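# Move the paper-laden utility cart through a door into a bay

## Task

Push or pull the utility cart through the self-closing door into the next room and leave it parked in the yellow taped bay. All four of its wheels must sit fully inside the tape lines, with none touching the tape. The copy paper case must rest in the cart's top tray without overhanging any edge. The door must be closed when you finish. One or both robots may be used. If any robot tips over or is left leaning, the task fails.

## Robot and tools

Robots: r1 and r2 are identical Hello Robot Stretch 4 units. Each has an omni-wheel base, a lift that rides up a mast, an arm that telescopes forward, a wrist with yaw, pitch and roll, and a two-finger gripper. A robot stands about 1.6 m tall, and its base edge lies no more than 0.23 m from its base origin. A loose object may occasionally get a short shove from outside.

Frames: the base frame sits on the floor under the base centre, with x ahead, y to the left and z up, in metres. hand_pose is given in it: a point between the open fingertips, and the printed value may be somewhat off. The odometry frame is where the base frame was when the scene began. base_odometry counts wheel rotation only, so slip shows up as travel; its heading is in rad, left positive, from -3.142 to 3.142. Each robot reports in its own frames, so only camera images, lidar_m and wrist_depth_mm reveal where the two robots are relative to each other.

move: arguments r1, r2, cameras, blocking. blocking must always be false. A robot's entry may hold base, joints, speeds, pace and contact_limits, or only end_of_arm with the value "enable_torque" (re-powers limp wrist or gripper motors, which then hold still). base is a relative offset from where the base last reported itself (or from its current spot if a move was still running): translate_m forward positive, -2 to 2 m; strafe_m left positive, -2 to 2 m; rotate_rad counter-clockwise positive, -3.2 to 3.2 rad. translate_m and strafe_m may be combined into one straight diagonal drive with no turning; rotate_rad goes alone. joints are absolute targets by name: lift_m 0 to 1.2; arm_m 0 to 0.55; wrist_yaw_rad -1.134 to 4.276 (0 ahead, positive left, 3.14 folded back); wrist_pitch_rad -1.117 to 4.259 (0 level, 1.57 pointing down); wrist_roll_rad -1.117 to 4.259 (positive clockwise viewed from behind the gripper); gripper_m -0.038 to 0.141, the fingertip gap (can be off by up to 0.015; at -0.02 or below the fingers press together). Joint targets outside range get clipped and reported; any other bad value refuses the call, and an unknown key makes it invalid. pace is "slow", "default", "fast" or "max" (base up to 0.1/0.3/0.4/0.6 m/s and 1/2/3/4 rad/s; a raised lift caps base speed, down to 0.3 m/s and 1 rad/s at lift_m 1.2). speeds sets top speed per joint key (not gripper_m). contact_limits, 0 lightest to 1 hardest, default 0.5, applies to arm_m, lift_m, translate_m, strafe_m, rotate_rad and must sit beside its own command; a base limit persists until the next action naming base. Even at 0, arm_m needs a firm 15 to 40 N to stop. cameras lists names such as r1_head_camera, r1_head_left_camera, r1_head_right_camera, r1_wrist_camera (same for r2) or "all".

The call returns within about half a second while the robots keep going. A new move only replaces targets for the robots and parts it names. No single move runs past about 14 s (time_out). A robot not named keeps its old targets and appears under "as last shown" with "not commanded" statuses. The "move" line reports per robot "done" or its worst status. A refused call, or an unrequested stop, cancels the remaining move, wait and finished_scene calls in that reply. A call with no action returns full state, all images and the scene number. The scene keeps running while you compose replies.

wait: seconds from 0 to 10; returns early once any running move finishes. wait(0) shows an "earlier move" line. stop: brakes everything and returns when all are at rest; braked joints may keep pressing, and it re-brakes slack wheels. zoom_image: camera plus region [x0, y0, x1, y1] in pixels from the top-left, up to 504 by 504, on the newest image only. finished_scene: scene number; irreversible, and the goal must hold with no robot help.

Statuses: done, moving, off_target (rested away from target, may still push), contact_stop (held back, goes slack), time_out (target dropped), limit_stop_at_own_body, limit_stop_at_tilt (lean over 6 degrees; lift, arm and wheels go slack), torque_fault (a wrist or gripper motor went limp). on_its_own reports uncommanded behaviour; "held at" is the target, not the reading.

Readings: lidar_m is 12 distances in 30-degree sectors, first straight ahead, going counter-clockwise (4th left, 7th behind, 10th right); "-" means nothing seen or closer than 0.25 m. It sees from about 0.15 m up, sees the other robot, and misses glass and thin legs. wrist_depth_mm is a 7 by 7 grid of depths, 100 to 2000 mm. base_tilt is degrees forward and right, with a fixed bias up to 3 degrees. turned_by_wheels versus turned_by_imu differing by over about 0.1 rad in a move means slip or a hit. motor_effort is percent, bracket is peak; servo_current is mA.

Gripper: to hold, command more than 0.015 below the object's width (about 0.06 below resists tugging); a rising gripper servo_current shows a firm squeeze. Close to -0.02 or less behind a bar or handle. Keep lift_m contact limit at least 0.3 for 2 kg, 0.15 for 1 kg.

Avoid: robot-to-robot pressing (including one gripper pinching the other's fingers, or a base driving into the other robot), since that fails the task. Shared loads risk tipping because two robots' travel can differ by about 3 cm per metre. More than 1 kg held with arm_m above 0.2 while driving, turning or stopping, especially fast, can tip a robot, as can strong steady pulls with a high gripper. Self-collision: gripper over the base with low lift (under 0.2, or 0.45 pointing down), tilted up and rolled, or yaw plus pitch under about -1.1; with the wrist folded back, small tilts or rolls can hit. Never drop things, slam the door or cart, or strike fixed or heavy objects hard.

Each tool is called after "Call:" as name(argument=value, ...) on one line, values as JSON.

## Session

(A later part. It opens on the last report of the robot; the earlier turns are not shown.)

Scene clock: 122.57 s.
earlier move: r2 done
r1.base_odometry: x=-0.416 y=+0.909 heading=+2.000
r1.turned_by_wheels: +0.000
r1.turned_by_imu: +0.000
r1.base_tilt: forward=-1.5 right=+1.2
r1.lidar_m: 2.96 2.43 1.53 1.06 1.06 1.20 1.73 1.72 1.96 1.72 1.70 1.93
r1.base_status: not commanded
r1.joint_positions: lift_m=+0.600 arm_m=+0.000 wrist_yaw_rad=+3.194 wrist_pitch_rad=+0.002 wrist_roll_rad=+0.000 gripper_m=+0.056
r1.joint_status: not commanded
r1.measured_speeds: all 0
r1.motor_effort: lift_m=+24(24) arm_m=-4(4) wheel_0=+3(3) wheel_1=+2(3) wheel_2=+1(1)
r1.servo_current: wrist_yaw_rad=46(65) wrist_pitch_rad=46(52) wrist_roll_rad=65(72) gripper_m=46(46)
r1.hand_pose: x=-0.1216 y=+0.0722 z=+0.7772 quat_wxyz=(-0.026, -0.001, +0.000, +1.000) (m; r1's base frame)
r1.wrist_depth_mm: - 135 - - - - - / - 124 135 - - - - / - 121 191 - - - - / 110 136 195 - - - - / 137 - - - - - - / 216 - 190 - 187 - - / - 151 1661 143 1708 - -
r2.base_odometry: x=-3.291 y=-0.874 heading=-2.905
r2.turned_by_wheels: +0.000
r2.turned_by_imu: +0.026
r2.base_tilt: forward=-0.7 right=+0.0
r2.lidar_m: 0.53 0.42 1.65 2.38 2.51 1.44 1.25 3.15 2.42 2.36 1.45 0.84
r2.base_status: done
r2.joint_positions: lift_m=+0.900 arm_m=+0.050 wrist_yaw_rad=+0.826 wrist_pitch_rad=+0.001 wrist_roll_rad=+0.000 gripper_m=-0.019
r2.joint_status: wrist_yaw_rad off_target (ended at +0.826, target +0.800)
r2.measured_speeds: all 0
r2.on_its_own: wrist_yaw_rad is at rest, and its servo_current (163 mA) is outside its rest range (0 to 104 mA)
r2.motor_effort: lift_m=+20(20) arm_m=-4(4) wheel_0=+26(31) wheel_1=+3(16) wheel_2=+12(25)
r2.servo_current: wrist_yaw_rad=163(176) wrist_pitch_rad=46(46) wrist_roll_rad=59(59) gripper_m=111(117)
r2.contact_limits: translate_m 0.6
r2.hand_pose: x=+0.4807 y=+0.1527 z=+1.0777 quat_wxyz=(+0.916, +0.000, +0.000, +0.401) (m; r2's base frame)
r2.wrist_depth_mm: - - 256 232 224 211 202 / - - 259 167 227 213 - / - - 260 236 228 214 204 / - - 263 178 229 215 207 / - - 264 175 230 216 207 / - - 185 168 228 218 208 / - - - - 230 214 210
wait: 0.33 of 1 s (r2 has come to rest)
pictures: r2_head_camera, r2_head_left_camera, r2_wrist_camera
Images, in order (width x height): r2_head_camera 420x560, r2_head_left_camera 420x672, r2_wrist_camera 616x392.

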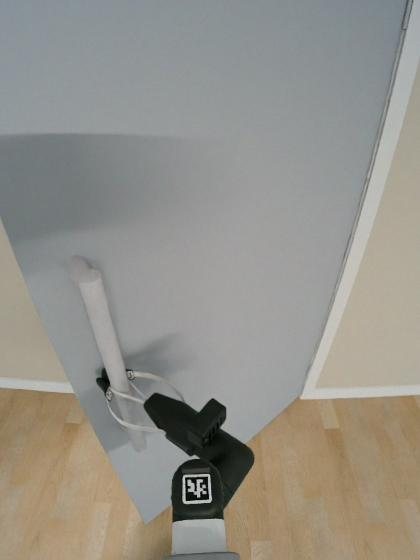

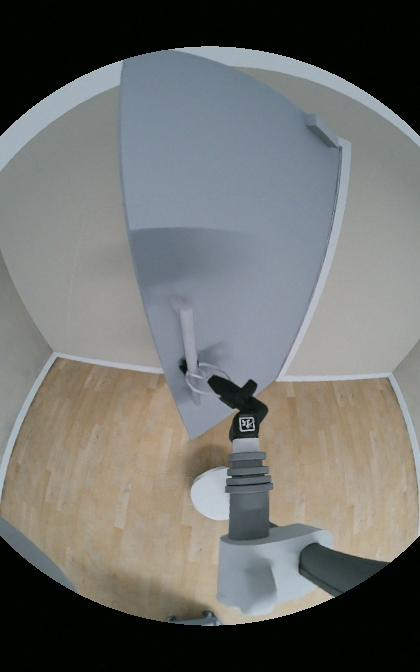

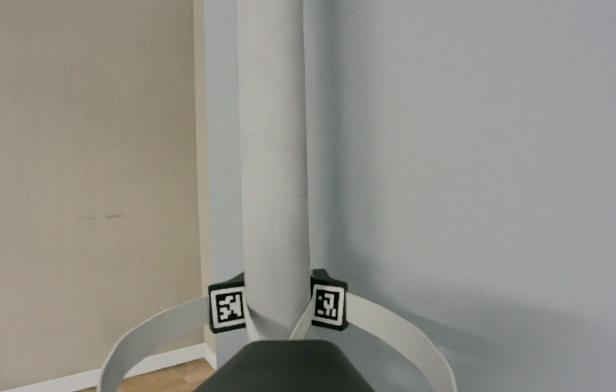

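Identical to before. Continue, while r1 positions at the doorway.

Call:
move(blocking=false, r2={"base":{"translate_m":-0.077,"strafe_m":-0.25},"joints":{"wrist_yaw_rad":1.05},"speeds":{"wrist_yaw_rad":0.26},"contact_limits":{"translate_m":0.6}})

Call:
wait(seconds=1.5)

Call:
wait(seconds=1)

Call:
move(blocking=false, r2={"base":{"translate_m":-0.19,"strafe_m":-0.2},"joints":{"wrist_yaw_rad":1.0},"speeds":{"wrist_yaw_rad":0.26},"contact_limits":{"translate_m":0.6}})

Call:
wait(seconds=1.5)

Call:
wait(seconds=1)

Call:
move(blocking=false, r2={"base":{"translate_m":-0.19,"strafe_m":-0.22},"contact_limits":{"translate_m":0.6}})

Call:
wait(seconds=1.5)

Call:
wait(seconds=1, cameras=["r2_wrist_camera","r2_head_left_camera","r1_head_left_camera","r1_head_camera"])

Scene clock: 132.00 s.
move: r2 moving
r1: as last shown
r1.base_tilt: forward=-1.6 right=+1.3
r1.lidar_m: 2.97 2.44 1.57 1.06 1.07 1.22 1.73 1.71 1.97 1.71 1.70 1.92
r1.motor_effort: lift_m=+24(24) arm_m=-4(4) wheel_0=+3(3) wheel_1=+2(2) wheel_2=+1(1)
r1.servo_current: wrist_yaw_rad=46(65) wrist_pitch_rad=39(46) wrist_roll_rad=52(59) gripper_m=46(52)
r1.wrist_depth_mm: - 135 - - - - - / - 123 135 - - - - / - 121 192 - - - - / 111 136 194 - - - - / 137 - - - - - - / 216 - 191 - 187 - - / - 151 1661 143 1756 - -
r2.base_odometry: x=-3.290 y=-0.841 heading=-2.903
r2.turned_by_wheels: +0.002
r2.turned_by_imu: +0.065
r2.base_tilt: forward=-0.6 right=+0.0
r2.lidar_m: 0.53 0.41 1.74 2.41 2.61 1.40 1.26 2.99 2.37 2.33 1.35 0.74
r2.base_status: translate_m moving; strafe_m moving
r2.joint_positions: lift_m=+0.900 arm_m=+0.050 wrist_yaw_rad=+0.917 wrist_pitch_rad=+0.001 wrist_roll_rad=+0.000 gripper_m=-0.019
r2.joint_status: wrist_yaw_rad moving
r2.measured_speeds: translate_m=-0.040 strafe_m=-0.116 rotate_rad=-0.011 lift_m=+0.000 arm_m=+0.000 wrist_yaw_rad=+0.254 wrist_pitch_rad=+0.000 wrist_roll_rad=+0.000
r2.motor_effort: lift_m=+20(20) arm_m=-5(5) wheel_0=+13(22) wheel_1=-13(13) wheel_2=+19(22)
r2.servo_current: wrist_yaw_rad=85(176) wrist_pitch_rad=39(46) wrist_roll_rad=52(52) gripper_m=98(111)
r2.contact_limits: translate_m 0.6
r2.hand_pose: x=+0.4657 y=+0.1758 z=+1.0777 quat_wxyz=(+0.897, +0.000, +0.000, +0.443) (m; r2's base frame)
r2.wrist_depth_mm: - - - 164 223 204 191 / - - - 167 228 204 193 / - - - 166 226 207 194 / - - - 169 228 208 196 / - - - 168 229 208 196 / - - 188 169 185 210 196 / - - - - 228 206 198
pictures: none

Scene clock: 133.50 s.
earlier move: r2 moving
r1.base_odometry: x=-0.416 y=+0.909 heading=+2.000
r1.turned_by_wheels: +0.000
r1.turned_by_imu: +0.000
r1.base_tilt: forward=-1.6 right=+1.3
r1.lidar_m: 2.99 2.45 1.56 1.07 1.05 1.24 1.73 1.72 1.97 1.71 1.69 1.92
r1.base_status: not commanded
r1.joint_positions: lift_m=+0.600 arm_m=+0.000 wrist_yaw_rad=+3.194 wrist_pitch_rad=+0.002 wrist_roll_rad=+0.000 gripper_m=+0.056
r1.joint_status: not commanded
r1.measured_speeds: all 0
r1.motor_effort: lift_m=+24(24) arm_m=-4(4) wheel_0=+3(3) wheel_1=+2(2) wheel_2=+1(1)
r1.servo_current: wrist_yaw_rad=39(65) wrist_pitch_rad=39(52) wrist_roll_rad=39(78) gripper_m=39(52)
r1.hand_pose: x=-0.1216 y=+0.0722 z=+0.7772 quat_wxyz=(-0.026, -0.001, +0.000, +1.000) (m; r1's base frame)
r1.wrist_depth_mm: - 135 - - - - - / - 123 135 - - - - / - 121 192 - - - - / 110 136 194 - - - - / 137 - - - - - - / 216 - 190 - 187 - - / - 151 1661 143 1661 - -
r2.base_odometry: x=-3.276 y=-0.613 heading=-2.902
r2.turned_by_wheels: +0.001
r2.turned_by_imu: +0.270
r2.base_tilt: forward=-0.7 right=+0.0
r2.lidar_m: 0.50 0.43 2.59 2.62 3.34 1.32 3.55 2.33 2.16 1.65 1.11 0.63
r2.base_status: translate_m moving; strafe_m moving
r2.joint_positions: lift_m=+0.900 arm_m=+0.050 wrist_yaw_rad=+1.076 wrist_pitch_rad=+0.001 wrist_roll_rad=+0.000 gripper_m=-0.019
r2.joint_status: wrist_yaw_rad off_target (ended at +1.076, target +1.050)
r2.measured_speeds: translate_m=-0.002 strafe_m=-0.004 rotate_rad=-0.009 lift_m=+0.000 arm_m=+0.000 wrist_yaw_rad=+0.000 wrist_pitch_rad=+0.000 wrist_roll_rad=+0.000
r2.motor_effort: lift_m=+20(20) arm_m=-4(5) wheel_0=+19(31) wheel_1=+0(14) wheel_2=+15(22)
r2.servo_current: wrist_yaw_rad=176(182) wrist_pitch_rad=39(46) wrist_roll_rad=52(59) gripper_m=104(111)
r2.contact_limits: translate_m 0.6
r2.hand_pose: x=+0.4348 y=+0.2123 z=+1.0777 quat_wxyz=(+0.859, +0.000, +0.000, +0.512) (m; r2's base frame)
r2.wrist_depth_mm: - - - 167 212 179 - / - - - 167 213 180 - / - - - 168 215 185 163 / - - - 168 216 179 163 / - - - 170 217 183 167 / - - 188 175 182 184 165 / - - - - 220 180 -
wait: 1.50 s; no rest
pictures: none

Scene clock: 134.30 s.
earlier move: r2 done
r1.base_odometry: x=-0.416 y=+0.909 heading=+2.000
r1.turned_by_wheels: +0.000
r1.turned_by_imu: +0.000
r1.base_tilt: forward=-1.6 right=+1.3
r1.lidar_m: 2.99 2.42 1.58 1.06 1.06 1.22 1.71 1.71 1.94 1.72 1.68 1.93
r1.base_status: not commanded
r1.joint_positions: lift_m=+0.600 arm_m=+0.000 wrist_yaw_rad=+3.194 wrist_pitch_rad=+0.002 wrist_roll_rad=+0.000 gripper_m=+0.056
r1.joint_status: not commanded
r1.measured_speeds: all 0
r1.motor_effort: lift_m=+24(24) arm_m=-4(4) wheel_0=+3(3) wheel_1=+2(3) wheel_2=+1(1)
r1.servo_current: wrist_yaw_rad=59(65) wrist_pitch_rad=39(52) wrist_roll_rad=39(78) gripper_m=46(52)
r1.hand_pose: x=-0.1216 y=+0.0722 z=+0.7772 quat_wxyz=(-0.026, -0.001, +0.000, +1.000) (m; r1's base frame)
r1.wrist_depth_mm: - 135 - - - - - / - 123 135 - - - - / - 121 193 - - - - / 111 136 195 - - - - / 137 - - - - - - / 216 - 191 - 187 - - / - 152 1618 143 1661 - -
r2.base_odometry: x=-3.276 y=-0.613 heading=-2.903
r2.turned_by_wheels: -0.001
r2.turned_by_imu: +0.015
r2.base_tilt: forward=-0.7 right=-0.1
r2.lidar_m: 0.51 0.43 2.59 2.64 3.39 1.31 3.49 2.31 2.15 1.60 1.09 0.62
r2.base_status: done
r2.joint_positions: lift_m=+0.900 arm_m=+0.050 wrist_yaw_rad=+1.076 wrist_pitch_rad=+0.001 wrist_roll_rad=+0.000 gripper_m=-0.019
r2.joint_status: wrist_yaw_rad off_target (ended at +1.076, target +1.050)
r2.measured_speeds: all 0
r2.on_its_own: wrist_yaw_rad is at rest, and its servo_current (163 mA) is outside its rest range (0 to 104 mA)
r2.motor_effort: lift_m=+20(20) arm_m=-5(5) wheel_0=+13(31) wheel_1=-1(14) wheel_2=+10(22)
r2.servo_current: wrist_yaw_rad=163(182) wrist_pitch_rad=46(46) wrist_roll_rad=52(59) gripper_m=98(111)
r2.contact_limits: translate_m 0.6
r2.hand_pose: x=+0.4348 y=+0.2123 z=+1.0777 quat_wxyz=(+0.859, +0.000, +0.000, +0.512) (m; r2's base frame)
r2.wrist_depth_mm: - - - 166 212 178 - / - - - 167 213 180 - / - - - 167 216 185 162 / - - - 169 218 178 163 / - - - 168 219 183 163 / - - 187 169 181 184 164 / - - - - 214 172 -
wait: 0.80 of 1 s (r2 has come to rest)
pictures: none

Scene clock: 134.80 s.
move: r2 moving
r1: as last shown
r1.base_tilt: forward=-1.6 right=+1.2
r1.lidar_m: 2.98 2.40 1.56 1.07 1.04 1.18 1.72 1.72 1.98 1.71 1.71 1.92
r1.motor_effort: lift_m=+24(24) arm_m=-4(4) wheel_0=+3(3) wheel_1=+2(2) wheel_2=+1(1)
r1.servo_current: wrist_yaw_rad=52(59) wrist_pitch_rad=46(52) wrist_roll_rad=59(59) gripper_m=46(46)
r1.wrist_depth_mm: - 135 - - - - - / - 123 135 - - - - / - 120 192 - - - - / 111 135 194 - - - - / 137 - - - - - - / 216 - 190 - 188 - - / - 151 1708 143 1661 - -
r2.base_odometry: x=-3.260 y=-0.585 heading=-2.901
r2.turned_by_wheels: +0.003
r2.turned_by_imu: +0.085
r2.base_tilt: forward=-0.6 right=+0.0
r2.lidar_m: 0.50 0.44 2.60 2.71 1.51 1.35 3.14 2.20 2.13 1.43 1.03 0.60
r2.base_status: translate_m moving; strafe_m moving
r2.joint_positions: lift_m=+0.900 arm_m=+0.050 wrist_yaw_rad=+1.028 wrist_pitch_rad=+0.001 wrist_roll_rad=+0.000 gripper_m=-0.019
r2.joint_status: wrist_yaw_rad moving
r2.measured_speeds: translate_m=-0.079 strafe_m=-0.098 rotate_rad=+0.010 lift_m=+0.000 arm_m=+0.000 wrist_yaw_rad=-0.031 wrist_pitch_rad=+0.000 wrist_roll_rad=+0.000
r2.motor_effort: lift_m=+20(20) arm_m=-5(6) wheel_0=+19(25) wheel_1=-11(11) wheel_2=+22(22)
r2.servo_current: wrist_yaw_rad=176(338) wrist_pitch_rad=46(46) wrist_roll_rad=39(52) gripper_m=111(111)
r2.contact_limits: translate_m 0.6
r2.hand_pose: x=+0.4449 y=+0.2017 z=+1.0777 quat_wxyz=(+0.871, +0.000, +0.000, +0.491) (m; r2's base frame)
r2.wrist_depth_mm: - - - 165 213 177 - / - - - 166 214 178 - / - - - 166 216 183 160 / - - - 170 217 177 160 / - - - 168 220 182 - / - - 188 171 181 183 166 / - - - - 215 174 -
pictures: none

Scene clock: 136.30 s.
earlier move: r2 moving
r1.base_odometry: x=-0.416 y=+0.909 heading=+2.000
r1.turned_by_wheels: +0.000
r1.turned_by_imu: +0.000
r1.base_tilt: forward=-1.6 right=+1.3
r1.lidar_m: 2.96 2.43 1.55 1.07 1.07 1.20 1.72 1.72 1.96 1.71 1.70 1.94
r1.base_status: not commanded
r1.joint_positions: lift_m=+0.600 arm_m=+0.000 wrist_yaw_rad=+3.194 wrist_pitch_rad=+0.002 wrist_roll_rad=+0.000 gripper_m=+0.056
r1.joint_status: not commanded
r1.measured_speeds: all 0
r1.motor_effort: lift_m=+24(24) arm_m=-4(4) wheel_0=+3(3) wheel_1=+2(2) wheel_2=+1(1)
r1.servo_current: wrist_yaw_rad=46(59) wrist_pitch_rad=39(52) wrist_roll_rad=52(72) gripper_m=39(46)
r1.hand_pose: x=-0.1216 y=+0.0722 z=+0.7772 quat_wxyz=(-0.026, -0.001, +0.000, +1.000) (m; r1's base frame)
r1.wrist_depth_mm: - 135 - - - - - / - 123 135 - - - - / - 121 191 - - - - / 110 136 194 - - - - / 137 - - - - - - / 216 - 190 - 187 - - / - 151 1618 143 1618 - -
r2.base_odometry: x=-3.139 y=-0.374 heading=-2.902
r2.turned_by_wheels: -0.001
r2.turned_by_imu: +0.353
r2.base_tilt: forward=-0.6 right=+0.0
r2.lidar_m: 0.48 0.42 2.79 3.36 1.42 3.49 2.21 1.97 1.63 1.02 0.72 0.51
r2.base_status: translate_m moving; strafe_m moving
r2.joint_positions: lift_m=+0.900 arm_m=+0.050 wrist_yaw_rad=+1.015 wrist_pitch_rad=+0.001 wrist_roll_rad=+0.000 gripper_m=-0.019
r2.joint_status: all done
r2.measured_speeds: translate_m=-0.017 strafe_m=-0.010 rotate_rad=-0.004 lift_m=+0.000 arm_m=+0.000 wrist_yaw_rad=+0.000 wrist_pitch_rad=+0.000 wrist_roll_rad=+0.000
r2.motor_effort: lift_m=+20(20) arm_m=-8(8) wheel_0=+18(26) wheel_1=-6(18) wheel_2=+14(26)
r2.servo_current: wrist_yaw_rad=91(338) wrist_pitch_rad=46(46) wrist_roll_rad=52(65) gripper_m=104(111)
r2.contact_limits: translate_m 0.6
r2.hand_pose: x=+0.4475 y=+0.1989 z=+1.0777 quat_wxyz=(+0.874, +0.000, +0.000, +0.486) (m; r2's base frame)
r2.wrist_depth_mm: - - - 165 213 165 - / - - - 168 214 165 - / - - - 167 225 172 - / - - - 169 226 174 - / - - - 170 229 168 149 / - - 188 170 181 169 - / - - - - 213 - -
wait: 1.50 s; no rest
pictures: none

Scene clock: 137.10 s.
earlier move: r2 done
r1.base_odometry: x=-0.416 y=+0.909 heading=+2.000
r1.turned_by_wheels: +0.000
r1.turned_by_imu: +0.000
r1.base_tilt: forward=-1.6 right=+1.3
r1.lidar_m: 2.97 2.42 1.56 1.07 1.05 1.20 1.72 1.73 1.99 1.70 1.70 1.95
r1.base_status: not commanded
r1.joint_positions: lift_m=+0.600 arm_m=+0.000 wrist_yaw_rad=+3.194 wrist_pitch_rad=+0.002 wrist_roll_rad=+0.000 gripper_m=+0.056
r1.joint_status: not commanded
r1.measured_speeds: all 0
r1.motor_effort: lift_m=+24(24) arm_m=-3(4) wheel_0=+3(3) wheel_1=+3(3) wheel_2=+1(1)
r1.servo_current: wrist_yaw_rad=52(65) wrist_pitch_rad=39(52) wrist_roll_rad=33(72) gripper_m=39(46)
r1.hand_pose: x=-0.1216 y=+0.0722 z=+0.7772 quat_wxyz=(-0.026, -0.001, +0.000, +1.000) (m; r1's base frame)
r1.wrist_depth_mm: - 135 - - - - - / - 123 135 - - - - / - 121 191 - - - - / 110 136 193 - - - - / 137 - - - - - - / 215 - 190 - 189 - - / - 151 1661 143 1756 - -
r2.base_odometry: x=-3.139 y=-0.374 heading=-2.902
r2.turned_by_wheels: +0.000
r2.turned_by_imu: +0.006
r2.base_tilt: forward=-0.6 right=+0.1
r2.lidar_m: 0.46 0.41 2.80 3.38 1.44 3.49 2.21 1.97 1.63 1.01 0.71 0.50
r2.base_status: done
r2.joint_positions: lift_m=+0.900 arm_m=+0.050 wrist_yaw_rad=+1.015 wrist_pitch_rad=+0.001 wrist_roll_rad=+0.000 gripper_m=-0.019
r2.joint_status: all done
r2.measured_speeds: translate_m=+0.001 strafe_m=+0.000 rotate_rad=+0.000 lift_m=+0.000 arm_m=+0.000 wrist_yaw_rad=+0.000 wrist_pitch_rad=+0.000 wrist_roll_rad=+0.000
r2.motor_effort: lift_m=+20(20) arm_m=-8(8) wheel_0=+10(26) wheel_1=-1(18) wheel_2=+11(26)
r2.servo_current: wrist_yaw_rad=91(338) wrist_pitch_rad=39(46) wrist_roll_rad=33(65) gripper_m=104(111)
r2.contact_limits: translate_m 0.6
r2.hand_pose: x=+0.4475 y=+0.1989 z=+1.0777 quat_wxyz=(+0.874, +0.000, +0.000, +0.486) (m; r2's base frame)
r2.wrist_depth_mm: - - - 165 218 163 - / - - - 168 213 163 - / - - - 167 224 166 145 / - - - 170 217 172 - / - - - 168 228 168 147 / - - 188 170 184 168 - / - - - - 211 - -
wait: 0.80 of 1 s (r2 has come to rest)
pictures: none

Scene clock: 137.60 s.
move: r2 moving
r1: as last shown
r1.base_tilt: forward=-1.6 right=+1.2
r1.lidar_m: 2.98 2.42 1.56 1.06 1.05 1.21 1.73 1.70 1.94 1.70 1.70 1.92
r1.motor_effort: lift_m=+24(24) arm_m=-4(4) wheel_0=+3(3) wheel_1=+2(2) wheel_2=+1(1)
r1.servo_current: wrist_yaw_rad=33(72) wrist_pitch_rad=46(46) wrist_roll_rad=59(59) gripper_m=39(46)
r1.wrist_depth_mm: - 135 - - - - - / - 123 135 - - - - / - 121 191 - - - - / 110 135 195 - - - - / 137 - - - - - - / 216 - 190 - 187 - - / - 151 1618 142 1708 - -
r2.base_odometry: x=-3.125 y=-0.345 heading=-2.900
r2.turned_by_wheels: +0.002
r2.turned_by_imu: +0.055
r2.base_tilt: forward=-0.6 right=+0.1
r2.lidar_m: 0.45 0.41 2.83 1.67 1.45 3.23 2.10 1.95 1.44 0.97 0.63 0.49
r2.base_status: translate_m moving; strafe_m moving
r2.joint_positions: lift_m=+0.900 arm_m=+0.050 wrist_yaw_rad=+1.015 wrist_pitch_rad=+0.001 wrist_roll_rad=+0.000 gripper_m=-0.019
r2.joint_status: not commanded
r2.measured_speeds: translate_m=-0.071 strafe_m=-0.099 rotate_rad=+0.016 lift_m=+0.000 arm_m=+0.000 wrist_yaw_rad=+0.000 wrist_pitch_rad=+0.000 wrist_roll_rad=+0.000
r2.motor_effort: lift_m=+20(20) arm_m=-8(8) wheel_0=+16(20) wheel_1=-14(15) wheel_2=+19(22)
r2.servo_current: wrist_yaw_rad=85(91) wrist_pitch_rad=39(39) wrist_roll_rad=52(52) gripper_m=104(111)
r2.contact_limits: translate_m 0.6
r2.hand_pose: x=+0.4476 y=+0.1989 z=+1.0777 quat_wxyz=(+0.874, +0.000, +0.000, +0.486) (m; r2's base frame)
r2.wrist_depth_mm: - - - 164 219 161 - / - - - 168 212 161 - / - - - 166 214 168 142 / - - - 169 217 170 144 / - - - 168 228 165 - / - - 188 169 184 166 - / - - - - 210 - -
pictures: none

Scene clock: 139.10 s.
earlier move: r2 moving
r1.base_odometry: x=-0.416 y=+0.909 heading=+2.000
r1.turned_by_wheels: +0.000
r1.turned_by_imu: +0.000
r1.base_tilt: forward=-1.6 right=+1.2
r1.lidar_m: 2.99 2.41 1.59 1.07 1.06 1.21 1.72 1.72 1.95 1.72 1.70 1.91
r1.base_status: not commanded
r1.joint_positions: lift_m=+0.600 arm_m=+0.000 wrist_yaw_rad=+3.194 wrist_pitch_rad=+0.002 wrist_roll_rad=+0.000 gripper_m=+0.056
r1.joint_status: not commanded
r1.measured_speeds: all 0
r1.motor_effort: lift_m=+24(24) arm_m=-4(4) wheel_0=+3(3) wheel_1=+2(3) wheel_2=+1(1)
r1.servo_current: wrist_yaw_rad=46(72) wrist_pitch_rad=52(52) wrist_roll_rad=39(65) gripper_m=39(46)
r1.hand_pose: x=-0.1216 y=+0.0722 z=+0.7772 quat_wxyz=(-0.026, -0.001, +0.000, +1.000) (m; r1's base frame)
r1.wrist_depth_mm: - 135 - - - - - / - 123 135 - - - - / - 121 192 - - - - / 110 136 194 - - - - / 137 - - - - - - / 216 - 190 - 187 - - / - 151 1618 143 1708 - -
r2.base_odometry: x=-3.010 y=-0.117 heading=-2.899
r2.turned_by_wheels: +0.001
r2.turned_by_imu: +0.483
r2.base_tilt: forward=-0.6 right=+0.1
r2.lidar_m: 0.38 0.45 1.97 1.64 3.21 2.09 1.87 1.23 0.79 0.61 0.39 0.36
r2.base_status: translate_m moving; strafe_m moving
r2.joint_positions: lift_m=+0.900 arm_m=+0.050 wrist_yaw_rad=+1.003 wrist_pitch_rad=+0.001 wrist_roll_rad=+0.000 gripper_m=-0.019
r2.joint_status: not commanded
r2.measured_speeds: translate_m=-0.037 strafe_m=-0.024 rotate_rad=-0.010 lift_m=+0.000 arm_m=+0.000 wrist_yaw_rad=+0.001 wrist_pitch_rad=+0.000 wrist_roll_rad=+0.000
r2.motor_effort: lift_m=+19(20) arm_m=-11(11) wheel_0=+3(21) wheel_1=-7(18) wheel_2=+27(30)
r2.servo_current: wrist_yaw_rad=52(91) wrist_pitch_rad=39(46) wrist_roll_rad=46(59) gripper_m=111(111)
r2.contact_limits: translate_m 0.6
r2.hand_pose: x=+0.4501 y=+0.1961 z=+1.0778 quat_wxyz=(+0.877, +0.000, +0.000, +0.481) (m; r2's base frame)
r2.wrist_depth_mm: - - - 164 229 133 - / - - - 165 233 135 - / - - - 166 217 137 - / - - - 168 219 147 - / 1537 - - 169 220 147 - / - - 189 170 180 139 - / 1397 1499 - - 224 - -
wait: 1.50 s; no rest
pictures: none

Scene clock: 140.10 s.
earlier move: r2 moving
r1.base_odometry: x=-0.416 y=+0.909 heading=+2.000
r1.turned_by_wheels: +0.000
r1.turned_by_imu: +0.000
r1.base_tilt: forward=-1.6 right=+1.3
r1.lidar_m: 2.97 2.42 1.57 1.06 1.05 1.21 1.72 1.72 1.96 1.71 1.70 1.93
r1.base_status: not commanded
r1.joint_positions: lift_m=+0.600 arm_m=+0.000 wrist_yaw_rad=+3.194 wrist_pitch_rad=+0.002 wrist_roll_rad=+0.000 gripper_m=+0.056
r1.joint_status: not commanded
r1.measured_speeds: all 0
r1.motor_effort: lift_m=+24(24) arm_m=-4(4) wheel_0=+3(3) wheel_1=+2(3) wheel_2=+1(1)
r1.servo_current: wrist_yaw_rad=52(72) wrist_pitch_rad=46(52) wrist_roll_rad=52(65) gripper_m=39(46)
r1.hand_pose: x=-0.1216 y=+0.0722 z=+0.7772 quat_wxyz=(-0.026, -0.001, +0.000, +1.000) (m; r1's base frame)
r1.wrist_depth_mm: - 135 - - - - - / - 123 135 - - - - / - 121 191 - - - - / 110 136 195 - - - - / 137 - - - - - - / 216 - 190 - 188 - - / - 152 1618 143 1708 - -
r2.base_odometry: x=-3.008 y=-0.114 heading=-2.901
r2.turned_by_wheels: -0.002
r2.turned_by_imu: +0.016
r2.base_tilt: forward=-0.6 right=+0.1
r2.lidar_m: 0.36 0.42 1.88 1.61 3.12 2.08 1.89 1.22 0.78 0.60 0.38 0.36
r2.base_status: translate_m moving; strafe_m moving
r2.joint_positions: lift_m=+0.900 arm_m=+0.050 wrist_yaw_rad=+1.000 wrist_pitch_rad=+0.001 wrist_roll_rad=+0.000 gripper_m=-0.019
r2.joint_status: not commanded
r2.measured_speeds: translate_m=+0.000 strafe_m=+0.000 rotate_rad=+0.001 lift_m=+0.000 arm_m=+0.000 wrist_yaw_rad=+0.000 wrist_pitch_rad=+0.000 wrist_roll_rad=+0.000
r2.motor_effort: lift_m=+19(20) arm_m=-11(11) wheel_0=+2(21) wheel_1=-5(18) wheel_2=+10(30)
r2.servo_current: wrist_yaw_rad=52(91) wrist_pitch_rad=39(46) wrist_roll_rad=52(59) gripper_m=104(111)
r2.contact_limits: translate_m 0.6
r2.hand_pose: x=+0.4507 y=+0.1954 z=+1.0778 quat_wxyz=(+0.878, +0.000, +0.000, +0.479) (m; r2's base frame)
r2.wrist_depth_mm: - - - 166 221 133 - / - - - 167 224 135 - / - - - 169 227 144 - / - - - 166 231 154 - / 1537 - - 170 233 146 - / 1921 - - 169 182 146 - / 1397 1464 - - 235 127 -
wait: 1.00 s; no rest
pictures: r1_head_camera, r1_head_left_camera, r2_head_left_camera, r2_wrist_camera
Images, in order (width x height): r1_head_camera 420x560, r1_head_left_camera 420x672, r2_head_left_camera 420x672, r2_wrist_camera 616x392.

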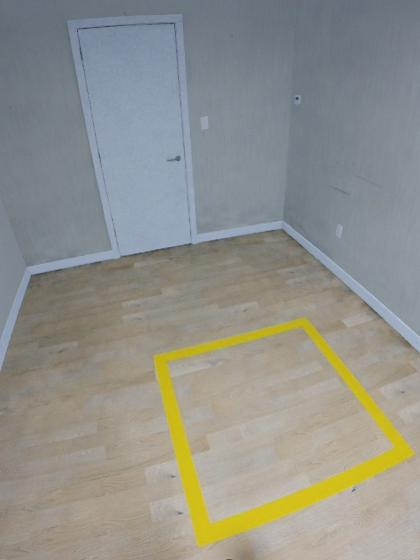

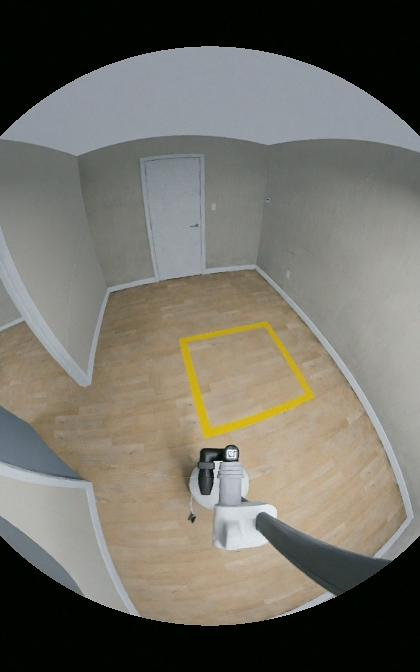

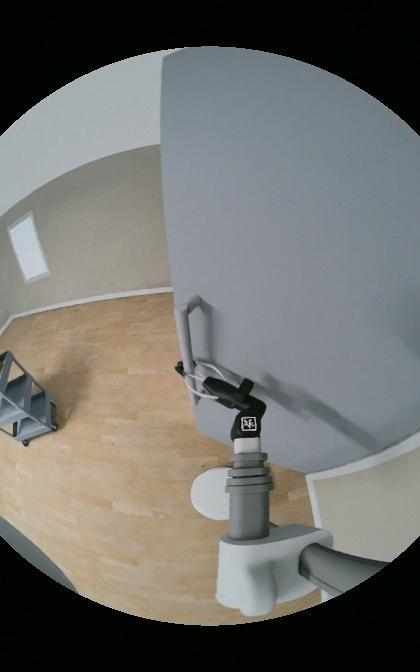

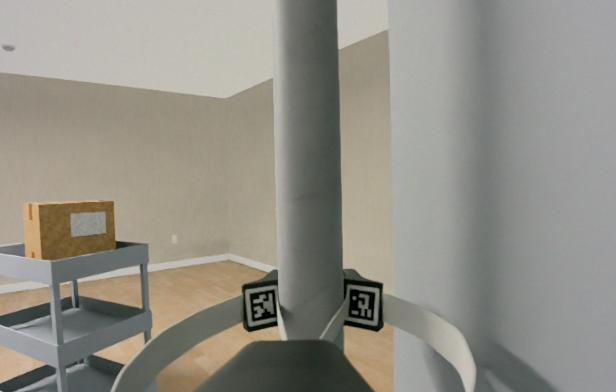

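Call:
move(blocking=false, r2={"base":{"translate_m":-0.3},"contact_limits":{"translate_m":0.6}}, r1={"base":{"rotate_rad":1.83},"joints":{"lift_m":0.7}})

Call:
wait(seconds=1.7)

Call:
wait(seconds=1.5)

Call:
move(blocking=false, r2={"base":{"translate_m":-0.32},"contact_limits":{"translate_m":0.6}}, r1={"base":{"strafe_m":-0.72}})

Call:
wait(seconds=2)

Call:
wait(seconds=2, cameras=["r2_wrist_camera","r2_head_left_camera","r1_head_left_camera","r1_head_camera"])

Scene clock: 153.63 s.
earlier move: r2 done
move: r1 moving; r2 moving
r1.base_odometry: x=-0.416 y=+0.909 heading=+2.252
r1.turned_by_wheels: +0.252
r1.turned_by_imu: +0.253
r1.base_tilt: forward=-1.6 right=+1.3
r1.lidar_m: 2.96 1.65 1.58 1.05 1.10 1.45 1.71 1.77 1.83 1.69 1.75 2.30
r1.base_status: rotate_rad moving
r1.joint_positions: lift_m=+0.638 arm_m=+0.000 wrist_yaw_rad=+3.194 wrist_pitch_rad=+0.002 wrist_roll_rad=+0.000 gripper_m=+0.056
r1.joint_status: lift_m moving
r1.measured_speeds: translate_m=+0.000 strafe_m=+0.002 rotate_rad=+0.979 lift_m=+0.146 arm_m=+0.000 wrist_yaw_rad=+0.000 wrist_pitch_rad=+0.000 wrist_roll_rad=+0.000
r1.motor_effort: lift_m=+25(27) arm_m=-4(4) wheel_0=-6(9) wheel_1=-6(8) wheel_2=-7(7)
r1.servo_current: wrist_yaw_rad=59(78) wrist_pitch_rad=46(46) wrist_roll_rad=26(52) gripper_m=39(46)
r1.hand_pose: x=-0.1216 y=+0.0722 z=+0.8152 quat_wxyz=(-0.026, -0.001, +0.000, +1.000) (m; r1's base frame)
r1.wrist_depth_mm: - 135 - - - - - / - 124 135 - - - - / - 121 192 - - - - / 111 135 195 - - - - / 137 - - - - - - / 216 - 190 - 187 - - / - 151 189 137 1661 1618 -
r2.base_odometry: x=-2.977 y=-0.107 heading=-2.901
r2.turned_by_wheels: +0.000
r2.turned_by_imu: +0.021
r2.base_tilt: forward=-0.6 right=+0.0
r2.lidar_m: 0.37 0.43 1.83 1.67 3.04 2.01 1.85 1.18 0.77 0.61 0.39 0.36
r2.base_status: translate_m moving
r2.joint_positions: lift_m=+0.900 arm_m=+0.050 wrist_yaw_rad=+1.000 wrist_pitch_rad=+0.001 wrist_roll_rad=+0.000 gripper_m=-0.019
r2.joint_status: not commanded
r2.measured_speeds: translate_m=-0.122 strafe_m=+0.000 rotate_rad=-0.007 lift_m=+0.000 arm_m=+0.000 wrist_yaw_rad=+0.000 wrist_pitch_rad=+0.000 wrist_roll_rad=+0.000
r2.motor_effort: lift_m=+19(19) arm_m=-11(11) wheel_0=+3(4) wheel_1=-13(16) wheel_2=+22(26)
r2.servo_current: wrist_yaw_rad=46(59) wrist_pitch_rad=39(46) wrist_roll_rad=46(59) gripper_m=111(111)
r2.contact_limits: translate_m 0.6
r2.hand_pose: x=+0.4508 y=+0.1954 z=+1.0778 quat_wxyz=(+0.878, +0.000, +0.000, +0.479) (m; r2's base frame)
r2.wrist_depth_mm: - - - 166 219 133 - / - - - 167 223 135 - / - - - 168 226 144 - / - - - 167 229 154 - / 1537 1756 - 171 229 146 - / - - 185 169 181 146 - / 1499 1397 - - 233 126 -
pictures: none

Scene clock: 155.33 s.
earlier move: r1 done; r2 contact_stop
r1.base_odometry: x=-0.416 y=+0.909 heading=-2.453
r1.turned_by_wheels: +1.577
r1.turned_by_imu: +1.586
r1.base_tilt: forward=-1.6 right=+1.2
r1.lidar_m: 1.04 1.09 1.44 1.70 1.75 1.82 1.67 1.75 2.32 3.00 1.68 1.55
r1.base_status: done
r1.joint_positions: lift_m=+0.700 arm_m=+0.000 wrist_yaw_rad=+3.194 wrist_pitch_rad=+0.002 wrist_roll_rad=+0.000 gripper_m=+0.056
r1.joint_status: all done
r1.measured_speeds: all 0
r1.motor_effort: lift_m=+24(27) arm_m=-4(4) wheel_0=-4(9) wheel_1=-2(9) wheel_2=+0(9)
r1.servo_current: wrist_yaw_rad=65(78) wrist_pitch_rad=39(52) wrist_roll_rad=52(59) gripper_m=39(46)
r1.hand_pose: x=-0.1216 y=+0.0722 z=+0.8772 quat_wxyz=(-0.026, -0.001, +0.000, +1.000) (m; r1's base frame)
r1.wrist_depth_mm: - 135 - - - - - / - 123 135 - - - - / - 121 191 - - - - / 110 135 195 - - - - / 137 - - - - - - / 216 - 191 - 188 - - / - 141 - 137 - - -
r2.base_odometry: x=-2.827 y=-0.086 heading=-2.886
r2.turned_by_wheels: +0.015
r2.turned_by_imu: +0.098
r2.base_tilt: forward=-0.7 right=+0.0
r2.lidar_m: 0.39 0.42 1.66 1.76 2.54 1.84 1.74 1.09 0.77 0.68 0.43 0.40
r2.base_status: translate_m contact_stop
r2.joint_positions: lift_m=+0.900 arm_m=+0.050 wrist_yaw_rad=+0.994 wrist_pitch_rad=+0.001 wrist_roll_rad=+0.000 gripper_m=-0.019
r2.joint_status: not commanded
r2.measured_speeds: all 0
r2.on_its_own: the wheels are slack since a contact_stop
r2.motor_effort: lift_m=+19(19) arm_m=-5(11) wheel_0=-3(10) wheel_1=+0(19) wheel_2=+0(32)
r2.servo_current: wrist_yaw_rad=46(65) wrist_pitch_rad=33(46) wrist_roll_rad=39(59) gripper_m=91(111)
r2.contact_limits: translate_m 0.6
r2.hand_pose: x=+0.4516 y=+0.1940 z=+1.0778 quat_wxyz=(+0.879, +0.000, +0.000, +0.477) (m; r2's base frame)
r2.wrist_depth_mm: - - - 165 220 149 - / - - - 164 220 159 - / - - - 166 209 160 - / - - - 167 226 153 - / - 1708 - 167 229 154 - / - 1983 183 168 179 146 - / - 1430 - - 213 139 -
wait: 1.70 s; no rest
pictures: none

not run: a stop that you did not command came earlier in this reply.

not run: a stop that you did not command came earlier in this reply.

not run: a stop that you did not command came earlier in this reply.

not run: a stop that you did not command came earlier in this reply.

Call:
move(blocking=false, r2={"base":{"translate_m":-0.3},"contact_limits":{"translate_m":0.9}}, r1={"base":{"strafe_m":-0.72}})

Call:
wait(seconds=2)

Call:
wait(seconds=2.5, cameras=["r2_wrist_camera","r2_head_left_camera","r1_head_left_camera","r1_head_camera"])

Scene clock: 159.97 s.
earlier move: r2 contact_stop
move: r1 moving; r2 moving
r1.base_odometry: x=-0.439 y=+0.937 heading=-2.454
r1.turned_by_wheels: +0.000
r1.turned_by_imu: -0.001
r1.base_tilt: forward=-1.6 right=+1.2
r1.lidar_m: 1.06 1.07 1.45 1.75 1.80 1.83 1.71 1.73 2.31 2.92 1.68 1.53
r1.base_status: strafe_m moving
r1.joint_positions: lift_m=+0.700 arm_m=+0.000 wrist_yaw_rad=+3.194 wrist_pitch_rad=+0.002 wrist_roll_rad=+0.000 gripper_m=+0.056
r1.joint_status: not commanded
r1.measured_speeds: translate_m=+0.001 strafe_m=-0.141 rotate_rad=-0.005 lift_m=+0.000 arm_m=+0.000 wrist_yaw_rad=+0.000 wrist_pitch_rad=+0.000 wrist_roll_rad=+0.000
r1.motor_effort: lift_m=+24(24) arm_m=-4(4) wheel_0=+9(11) wheel_1=-10(10) wheel_2=+0(1)
r1.servo_current: wrist_yaw_rad=33(65) wrist_pitch_rad=39(46) wrist_roll_rad=59(59) gripper_m=39(46)
r1.hand_pose: x=-0.1216 y=+0.0722 z=+0.8772 quat_wxyz=(-0.026, -0.001, +0.000, +1.000) (m; r1's base frame)
r1.wrist_depth_mm: - 135 - - - - - / - 124 135 - - - - / - 121 192 - - - - / 111 135 195 - - - - / 137 - - - - - - / 216 - 190 - 187 - - / - 140 - 137 - - -
r2.base_odometry: x=-2.798 y=-0.078 heading=-2.885
r2.turned_by_wheels: +0.001
r2.turned_by_imu: +0.002
r2.base_tilt: forward=-0.6 right=+0.0
r2.lidar_m: 0.38 0.44 1.68 1.85 2.48 1.79 1.72 1.08 0.75 0.72 0.45 0.40
r2.base_status: earlier translate_m contact_stop (by the wheels' count: -0.182 of -0.300); translate_m moving
r2.joint_positions: lift_m=+0.900 arm_m=+0.050 wrist_yaw_rad=+0.997 wrist_pitch_rad=+0.001 wrist_roll_rad=+0.000 gripper_m=-0.019
r2.joint_status: not commanded
r2.measured_speeds: translate_m=-0.118 strafe_m=+0.001 rotate_rad=+0.002 lift_m=+0.000 arm_m=+0.000 wrist_yaw_rad=+0.009 wrist_pitch_rad=+0.000 wrist_roll_rad=+0.000
r2.motor_effort: lift_m=+19(19) arm_m=-5(5) wheel_0=-3(9) wheel_1=-11(15) wheel_2=+22(22)
r2.servo_current: wrist_yaw_rad=46(52) wrist_pitch_rad=39(46) wrist_roll_rad=46(52) gripper_m=85(85)
r2.contact_limits: translate_m 0.9
r2.hand_pose: x=+0.4510 y=+0.1947 z=+1.0778 quat_wxyz=(+0.878, +0.000, +0.000, +0.478) (m; r2's base frame)
r2.wrist_depth_mm: - - - 166 215 155 - / - - - 167 217 157 - / - - - 168 220 158 - / - - - 167 222 159 - / - 1661 - 169 224 152 - / - 1983 185 169 181 152 - / - 1756 - - 224 137 -
pictures: none

Scene clock: 161.97 s.
earlier move: r1 moving; r2 done
r1.base_odometry: x=-0.793 y=+1.368 heading=-2.453
r1.turned_by_wheels: +0.000
r1.turned_by_imu: -0.003
r1.base_tilt: forward=-1.6 right=+1.3
r1.lidar_m: 1.89 1.20 1.49 2.29 2.36 1.79 1.65 1.69 2.24 2.40 1.75 1.22
r1.base_status: strafe_m moving
r1.joint_positions: lift_m=+0.700 arm_m=+0.000 wrist_yaw_rad=+3.194 wrist_pitch_rad=+0.002 wrist_roll_rad=+0.000 gripper_m=+0.056
r1.joint_status: not commanded
r1.measured_speeds: translate_m=+0.000 strafe_m=-0.277 rotate_rad=+0.002 lift_m=+0.000 arm_m=+0.000 wrist_yaw_rad=+0.000 wrist_pitch_rad=+0.000 wrist_roll_rad=+0.000
r1.motor_effort: lift_m=+24(24) arm_m=-4(4) wheel_0=+4(11) wheel_1=-2(12) wheel_2=+0(2)
r1.servo_current: wrist_yaw_rad=46(65) wrist_pitch_rad=39(52) wrist_roll_rad=59(65) gripper_m=39(52)
r1.hand_pose: x=-0.1216 y=+0.0722 z=+0.8772 quat_wxyz=(-0.026, -0.001, +0.000, +1.000) (m; r1's base frame)
r1.wrist_depth_mm: - 135 - - - - - / - 123 135 - - - - / - 121 191 - - - - / 110 135 194 - - - - / 137 - - - - - - / 216 - 190 - 187 - - / - 140 - 137 - - -
r2.base_odometry: x=-2.537 y=-0.010 heading=-2.884
r2.turned_by_wheels: +0.001
r2.turned_by_imu: +0.096
r2.base_tilt: forward=-0.7 right=+0.0
r2.lidar_m: 0.42 0.42 1.77 4.44 1.97 1.52 1.47 1.01 0.74 0.72 0.55 0.42
r2.base_status: done
r2.joint_positions: lift_m=+0.900 arm_m=+0.050 wrist_yaw_rad=+1.009 wrist_pitch_rad=+0.001 wrist_roll_rad=+0.000 gripper_m=-0.019
r2.joint_status: not commanded
r2.measured_speeds: all 0
r2.motor_effort: lift_m=+19(19) arm_m=-6(6) wheel_0=+13(15) wheel_1=-4(18) wheel_2=+12(34)
r2.servo_current: wrist_yaw_rad=59(72) wrist_pitch_rad=39(46) wrist_roll_rad=39(59) gripper_m=85(91)
r2.contact_limits: translate_m 0.9
r2.hand_pose: x=+0.4487 y=+0.1974 z=+1.0778 quat_wxyz=(+0.876, +0.000, +0.000, +0.483) (m; r2's base frame)
r2.wrist_depth_mm: - - - 164 215 151 - / - - - 165 217 154 - / - - - 167 220 161 - / - - - 168 236 155 - / - - - 169 224 156 128 / - - 186 170 183 156 133 / - - - - 212 144 -
wait: 2.00 s; no rest
pictures: none

Scene clock: 163.20 s.
earlier move: r1 done
r1.base_odometry: x=-0.874 y=+1.465 heading=-2.453
r1.turned_by_wheels: +0.000
r1.turned_by_imu: -0.001
r1.base_tilt: forward=-1.6 right=+1.3
r1.lidar_m: 1.30 1.26 1.50 2.41 2.49 1.76 1.64 1.70 2.22 2.27 1.75 1.20
r1.base_status: done
r1.joint_positions: lift_m=+0.700 arm_m=+0.000 wrist_yaw_rad=+3.194 wrist_pitch_rad=+0.002 wrist_roll_rad=+0.000 gripper_m=+0.056
r1.joint_status: not commanded
r1.measured_speeds: all 0
r1.motor_effort: lift_m=+24(24) arm_m=-4(4) wheel_0=+1(11) wheel_1=+1(12) wheel_2=+0(2)
r1.servo_current: wrist_yaw_rad=39(65) wrist_pitch_rad=46(52) wrist_roll_rad=46(72) gripper_m=39(52)
r1.hand_pose: x=-0.1216 y=+0.0722 z=+0.8772 quat_wxyz=(-0.026, -0.001, +0.000, +1.000) (m; r1's base frame)
r1.wrist_depth_mm: - 135 - - - - - / - 122 135 - - - - / - 124 160 - - - - / 108 135 196 - - - - / 137 - - - - - - / 221 - 190 - 187 - - / - 141 - 137 - - -
r2.base_odometry: x=-2.537 y=-0.010 heading=-2.884
r2.turned_by_wheels: +0.000
r2.turned_by_imu: +0.001
r2.base_tilt: forward=-0.6 right=+0.0
r2.lidar_m: 0.43 0.44 1.78 4.43 1.94 1.52 1.49 0.97 0.72 0.72 0.55 0.43
r2.base_status: done
r2.joint_positions: lift_m=+0.900 arm_m=+0.050 wrist_yaw_rad=+1.009 wrist_pitch_rad=+0.001 wrist_roll_rad=+0.000 gripper_m=-0.019
r2.joint_status: not commanded
r2.measured_speeds: all 0
r2.motor_effort: lift_m=+19(19) arm_m=-6(6) wheel_0=+12(15) wheel_1=-4(18) wheel_2=+11(34)
r2.servo_current: wrist_yaw_rad=59(72) wrist_pitch_rad=39(46) wrist_roll_rad=39(59) gripper_m=78(91)
r2.contact_limits: translate_m 0.9
r2.hand_pose: x=+0.4487 y=+0.1974 z=+1.0778 quat_wxyz=(+0.876, +0.000, +0.000, +0.483) (m; r2's base frame)
r2.wrist_depth_mm: - - - 163 214 151 - / - - - 165 217 153 - / - - - 167 218 161 - / - - - 168 236 155 - / - - - 169 223 156 128 / - - 186 170 185 156 133 / - - - - 211 144 -
wait: 1.23 of 2.5 s (r1 has come to rest)
pictures: r1_head_camera, r1_head_left_camera, r2_head_left_camera, r2_wrist_camera
Images, in order (width x height): r1_head_camera 420x560, r1_head_left_camera 420x672, r2_head_left_camera 420x672, r2_wrist_camera 616x392.

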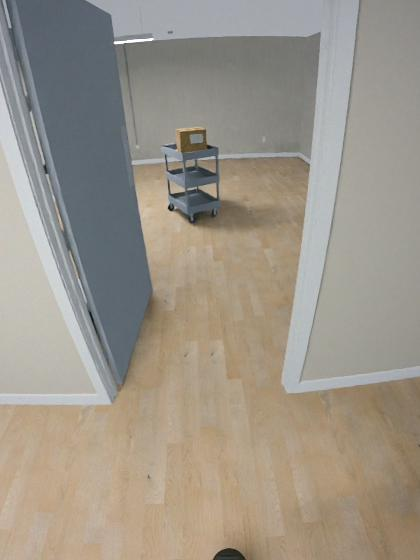

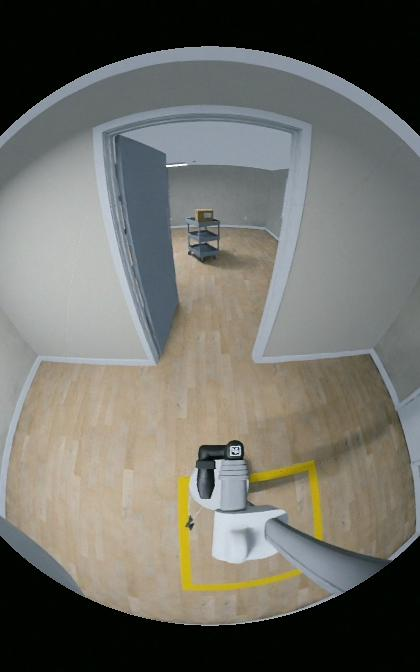

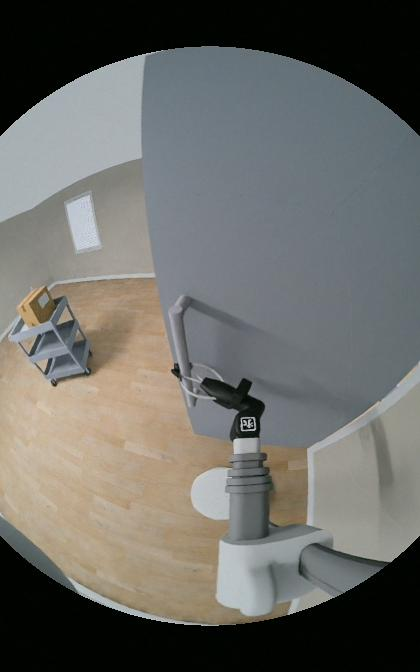

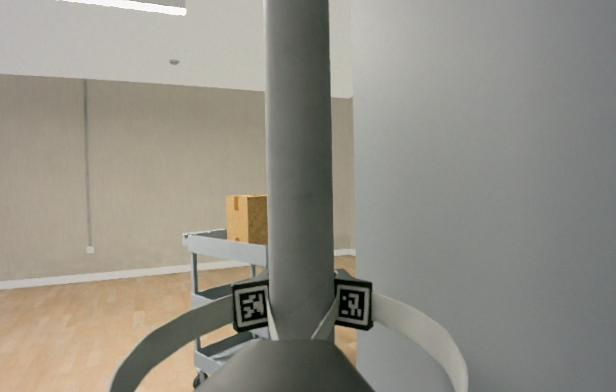

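Call:
move(blocking=false, r2={"base":{"translate_m":-0.2},"contact_limits":{"translate_m":0.9}})

Call:
zoom_image(camera="r1_head_camera", region=[140, 100, 250, 240])

Call:
zoom_image(camera="r1_head_left_camera", region=[160, 430, 340, 610])

Call:
wait(seconds=1, cameras=["r1_head_camera","r1_head_left_camera"])

Scene clock: 171.07 s.
move: r2 moving
r1: as last shown
r1.turned_by_imu: +0.000
r1.lidar_m: 1.29 1.28 1.50 2.42 2.48 1.76 1.64 1.70 2.22 2.25 1.76 1.19
r1.motor_effort: lift_m=+24(24) arm_m=-4(4) wheel_0=+1(1) wheel_1=+1(1) wheel_2=+0(1)
r1.servo_current: wrist_yaw_rad=46(72) wrist_pitch_rad=39(46) wrist_roll_rad=46(52) gripper_m=46(46)
r1.wrist_depth_mm: - 134 - - - - - / - 122 135 - - - - / - 124 160 - - - - / 108 135 197 - - - - / 137 - - - - - - / 221 - 191 - 188 - - / - 141 - 137 - - -
r2.base_odometry: x=-2.507 y=-0.002 heading=-2.883
r2.turned_by_wheels: +0.001
r2.turned_by_imu: +0.014
r2.base_tilt: forward=-0.6 right=+0.0
r2.lidar_m: 0.43 0.42 1.78 4.17 1.89 1.50 1.45 0.94 0.74 0.72 0.56 0.44
r2.base_status: translate_m moving
r2.joint_positions: lift_m=+0.900 arm_m=+0.050 wrist_yaw_rad=+1.009 wrist_pitch_rad=+0.001 wrist_roll_rad=+0.000 gripper_m=-0.019
r2.joint_status: not commanded
r2.measured_speeds: translate_m=-0.120 strafe_m=-0.002 rotate_rad=+0.003 lift_m=+0.000 arm_m=+0.000 wrist_yaw_rad=+0.000 wrist_pitch_rad=+0.000 wrist_roll_rad=+0.000
r2.motor_effort: lift_m=+19(19) arm_m=-5(6) wheel_0=+3(10) wheel_1=-11(13) wheel_2=+26(27)
r2.servo_current: wrist_yaw_rad=59(72) wrist_pitch_rad=39(46) wrist_roll_rad=52(52) gripper_m=85(91)
r2.contact_limits: translate_m 0.9
r2.hand_pose: x=+0.4487 y=+0.1974 z=+1.0778 quat_wxyz=(+0.876, +0.000, +0.000, +0.483) (m; r2's base frame)
r2.wrist_depth_mm: - - - 164 229 155 - / - - - 165 220 156 - / - - - 167 235 158 - / - - - 167 236 158 136 / - - - 170 225 159 137 / - - 185 171 181 160 137 / - - - - 215 - -
pictures: none

Scaled by 3.600 from the camera's 420x560 image, which has a finer 600x800 frame.
This view is cut from an older image: the scene may have changed since it was taken.

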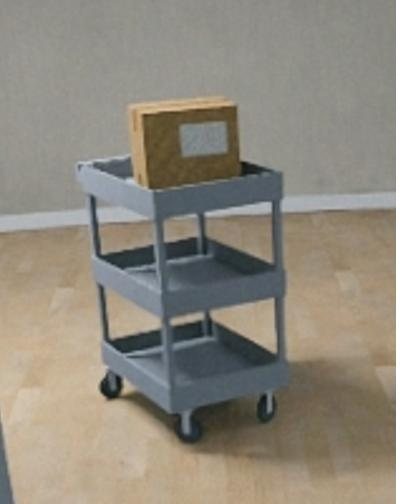

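Scaled by 2.800 from the camera's 420x672 image, which has a finer 600x960 frame.
This view is cut from an older image: the scene may have changed since it was taken.

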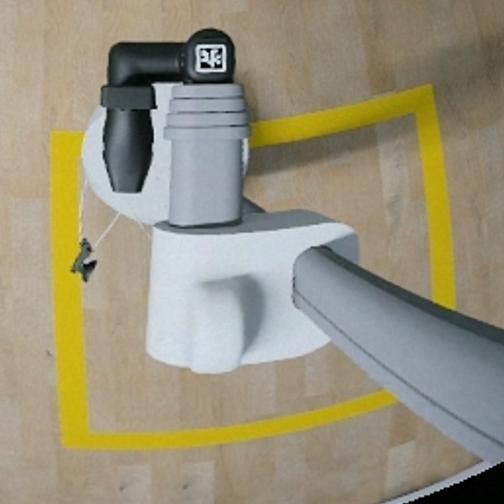

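Scene clock: 172.07 s.
earlier move: r2 moving
r1.base_odometry: x=-0.874 y=+1.465 heading=-2.453
r1.turned_by_wheels: +0.000
r1.turned_by_imu: +0.000
r1.base_tilt: forward=-1.6 right=+1.3
r1.lidar_m: 1.27 1.25 1.52 2.42 2.48 1.74 1.64 1.69 2.22 2.28 1.73 1.20
r1.base_status: not commanded
r1.joint_positions: lift_m=+0.700 arm_m=+0.000 wrist_yaw_rad=+3.194 wrist_pitch_rad=+0.002 wrist_roll_rad=+0.000 gripper_m=+0.056
r1.joint_status: not commanded
r1.measured_speeds: all 0
r1.motor_effort: lift_m=+24(24) arm_m=-4(4) wheel_0=+1(1) wheel_1=+1(2) wheel_2=+0(1)
r1.servo_current: wrist_yaw_rad=52(72) wrist_pitch_rad=39(46) wrist_roll_rad=39(59) gripper_m=46(46)
r1.hand_pose: x=-0.1216 y=+0.0722 z=+0.8772 quat_wxyz=(-0.026, -0.001, +0.000, +1.000) (m; r1's base frame)
r1.wrist_depth_mm: - 135 - - - - - / - 122 135 - - - - / - 124 160 - - - - / 109 135 197 - - - - / 137 - - - - - - / 222 - 190 - 187 - - / - 141 - 137 - - -
r2.base_odometry: x=-2.354 y=+0.039 heading=-2.884
r2.turned_by_wheels: -0.001
r2.turned_by_imu: +0.012
r2.base_tilt: forward=-0.7 right=+0.1
r2.lidar_m: 0.45 0.43 1.86 3.61 1.72 1.31 1.29 0.94 0.72 0.71 0.69 0.50
r2.base_status: translate_m moving
r2.joint_positions: lift_m=+0.900 arm_m=+0.050 wrist_yaw_rad=+1.009 wrist_pitch_rad=+0.001 wrist_roll_rad=+0.000 gripper_m=-0.019
r2.joint_status: not commanded
r2.measured_speeds: translate_m=-0.074 strafe_m=-0.001 rotate_rad=-0.001 lift_m=+0.000 arm_m=+0.000 wrist_yaw_rad=+0.000 wrist_pitch_rad=+0.000 wrist_roll_rad=+0.000
r2.motor_effort: lift_m=+19(19) arm_m=-6(6) wheel_0=+4(10) wheel_1=-5(13) wheel_2=+11(28)
r2.servo_current: wrist_yaw_rad=59(72) wrist_pitch_rad=39(46) wrist_roll_rad=59(59) gripper_m=78(91)
r2.contact_limits: translate_m 0.9
r2.hand_pose: x=+0.4487 y=+0.1974 z=+1.0778 quat_wxyz=(+0.876, +0.000, +0.000, +0.483) (m; r2's base frame)
r2.wrist_depth_mm: - - - 163 220 162 - / - - - 164 213 163 - / - - - 166 224 166 144 / - - - 167 227 172 - / - - - 168 228 167 - / - - 187 169 183 168 - / - - - - 211 156 -
wait: 1.00 s; no rest
pictures: r1_head_camera, r1_head_left_camera
Images, in order (width x height): r1_head_camera 420x560, r1_head_left_camera 420x672.

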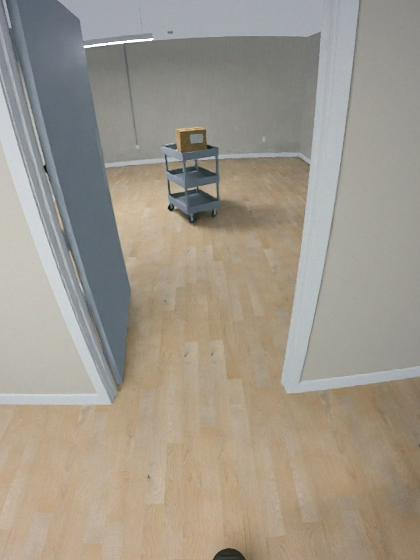

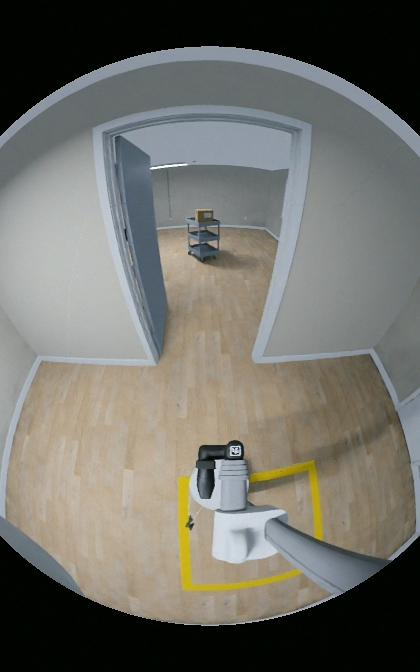

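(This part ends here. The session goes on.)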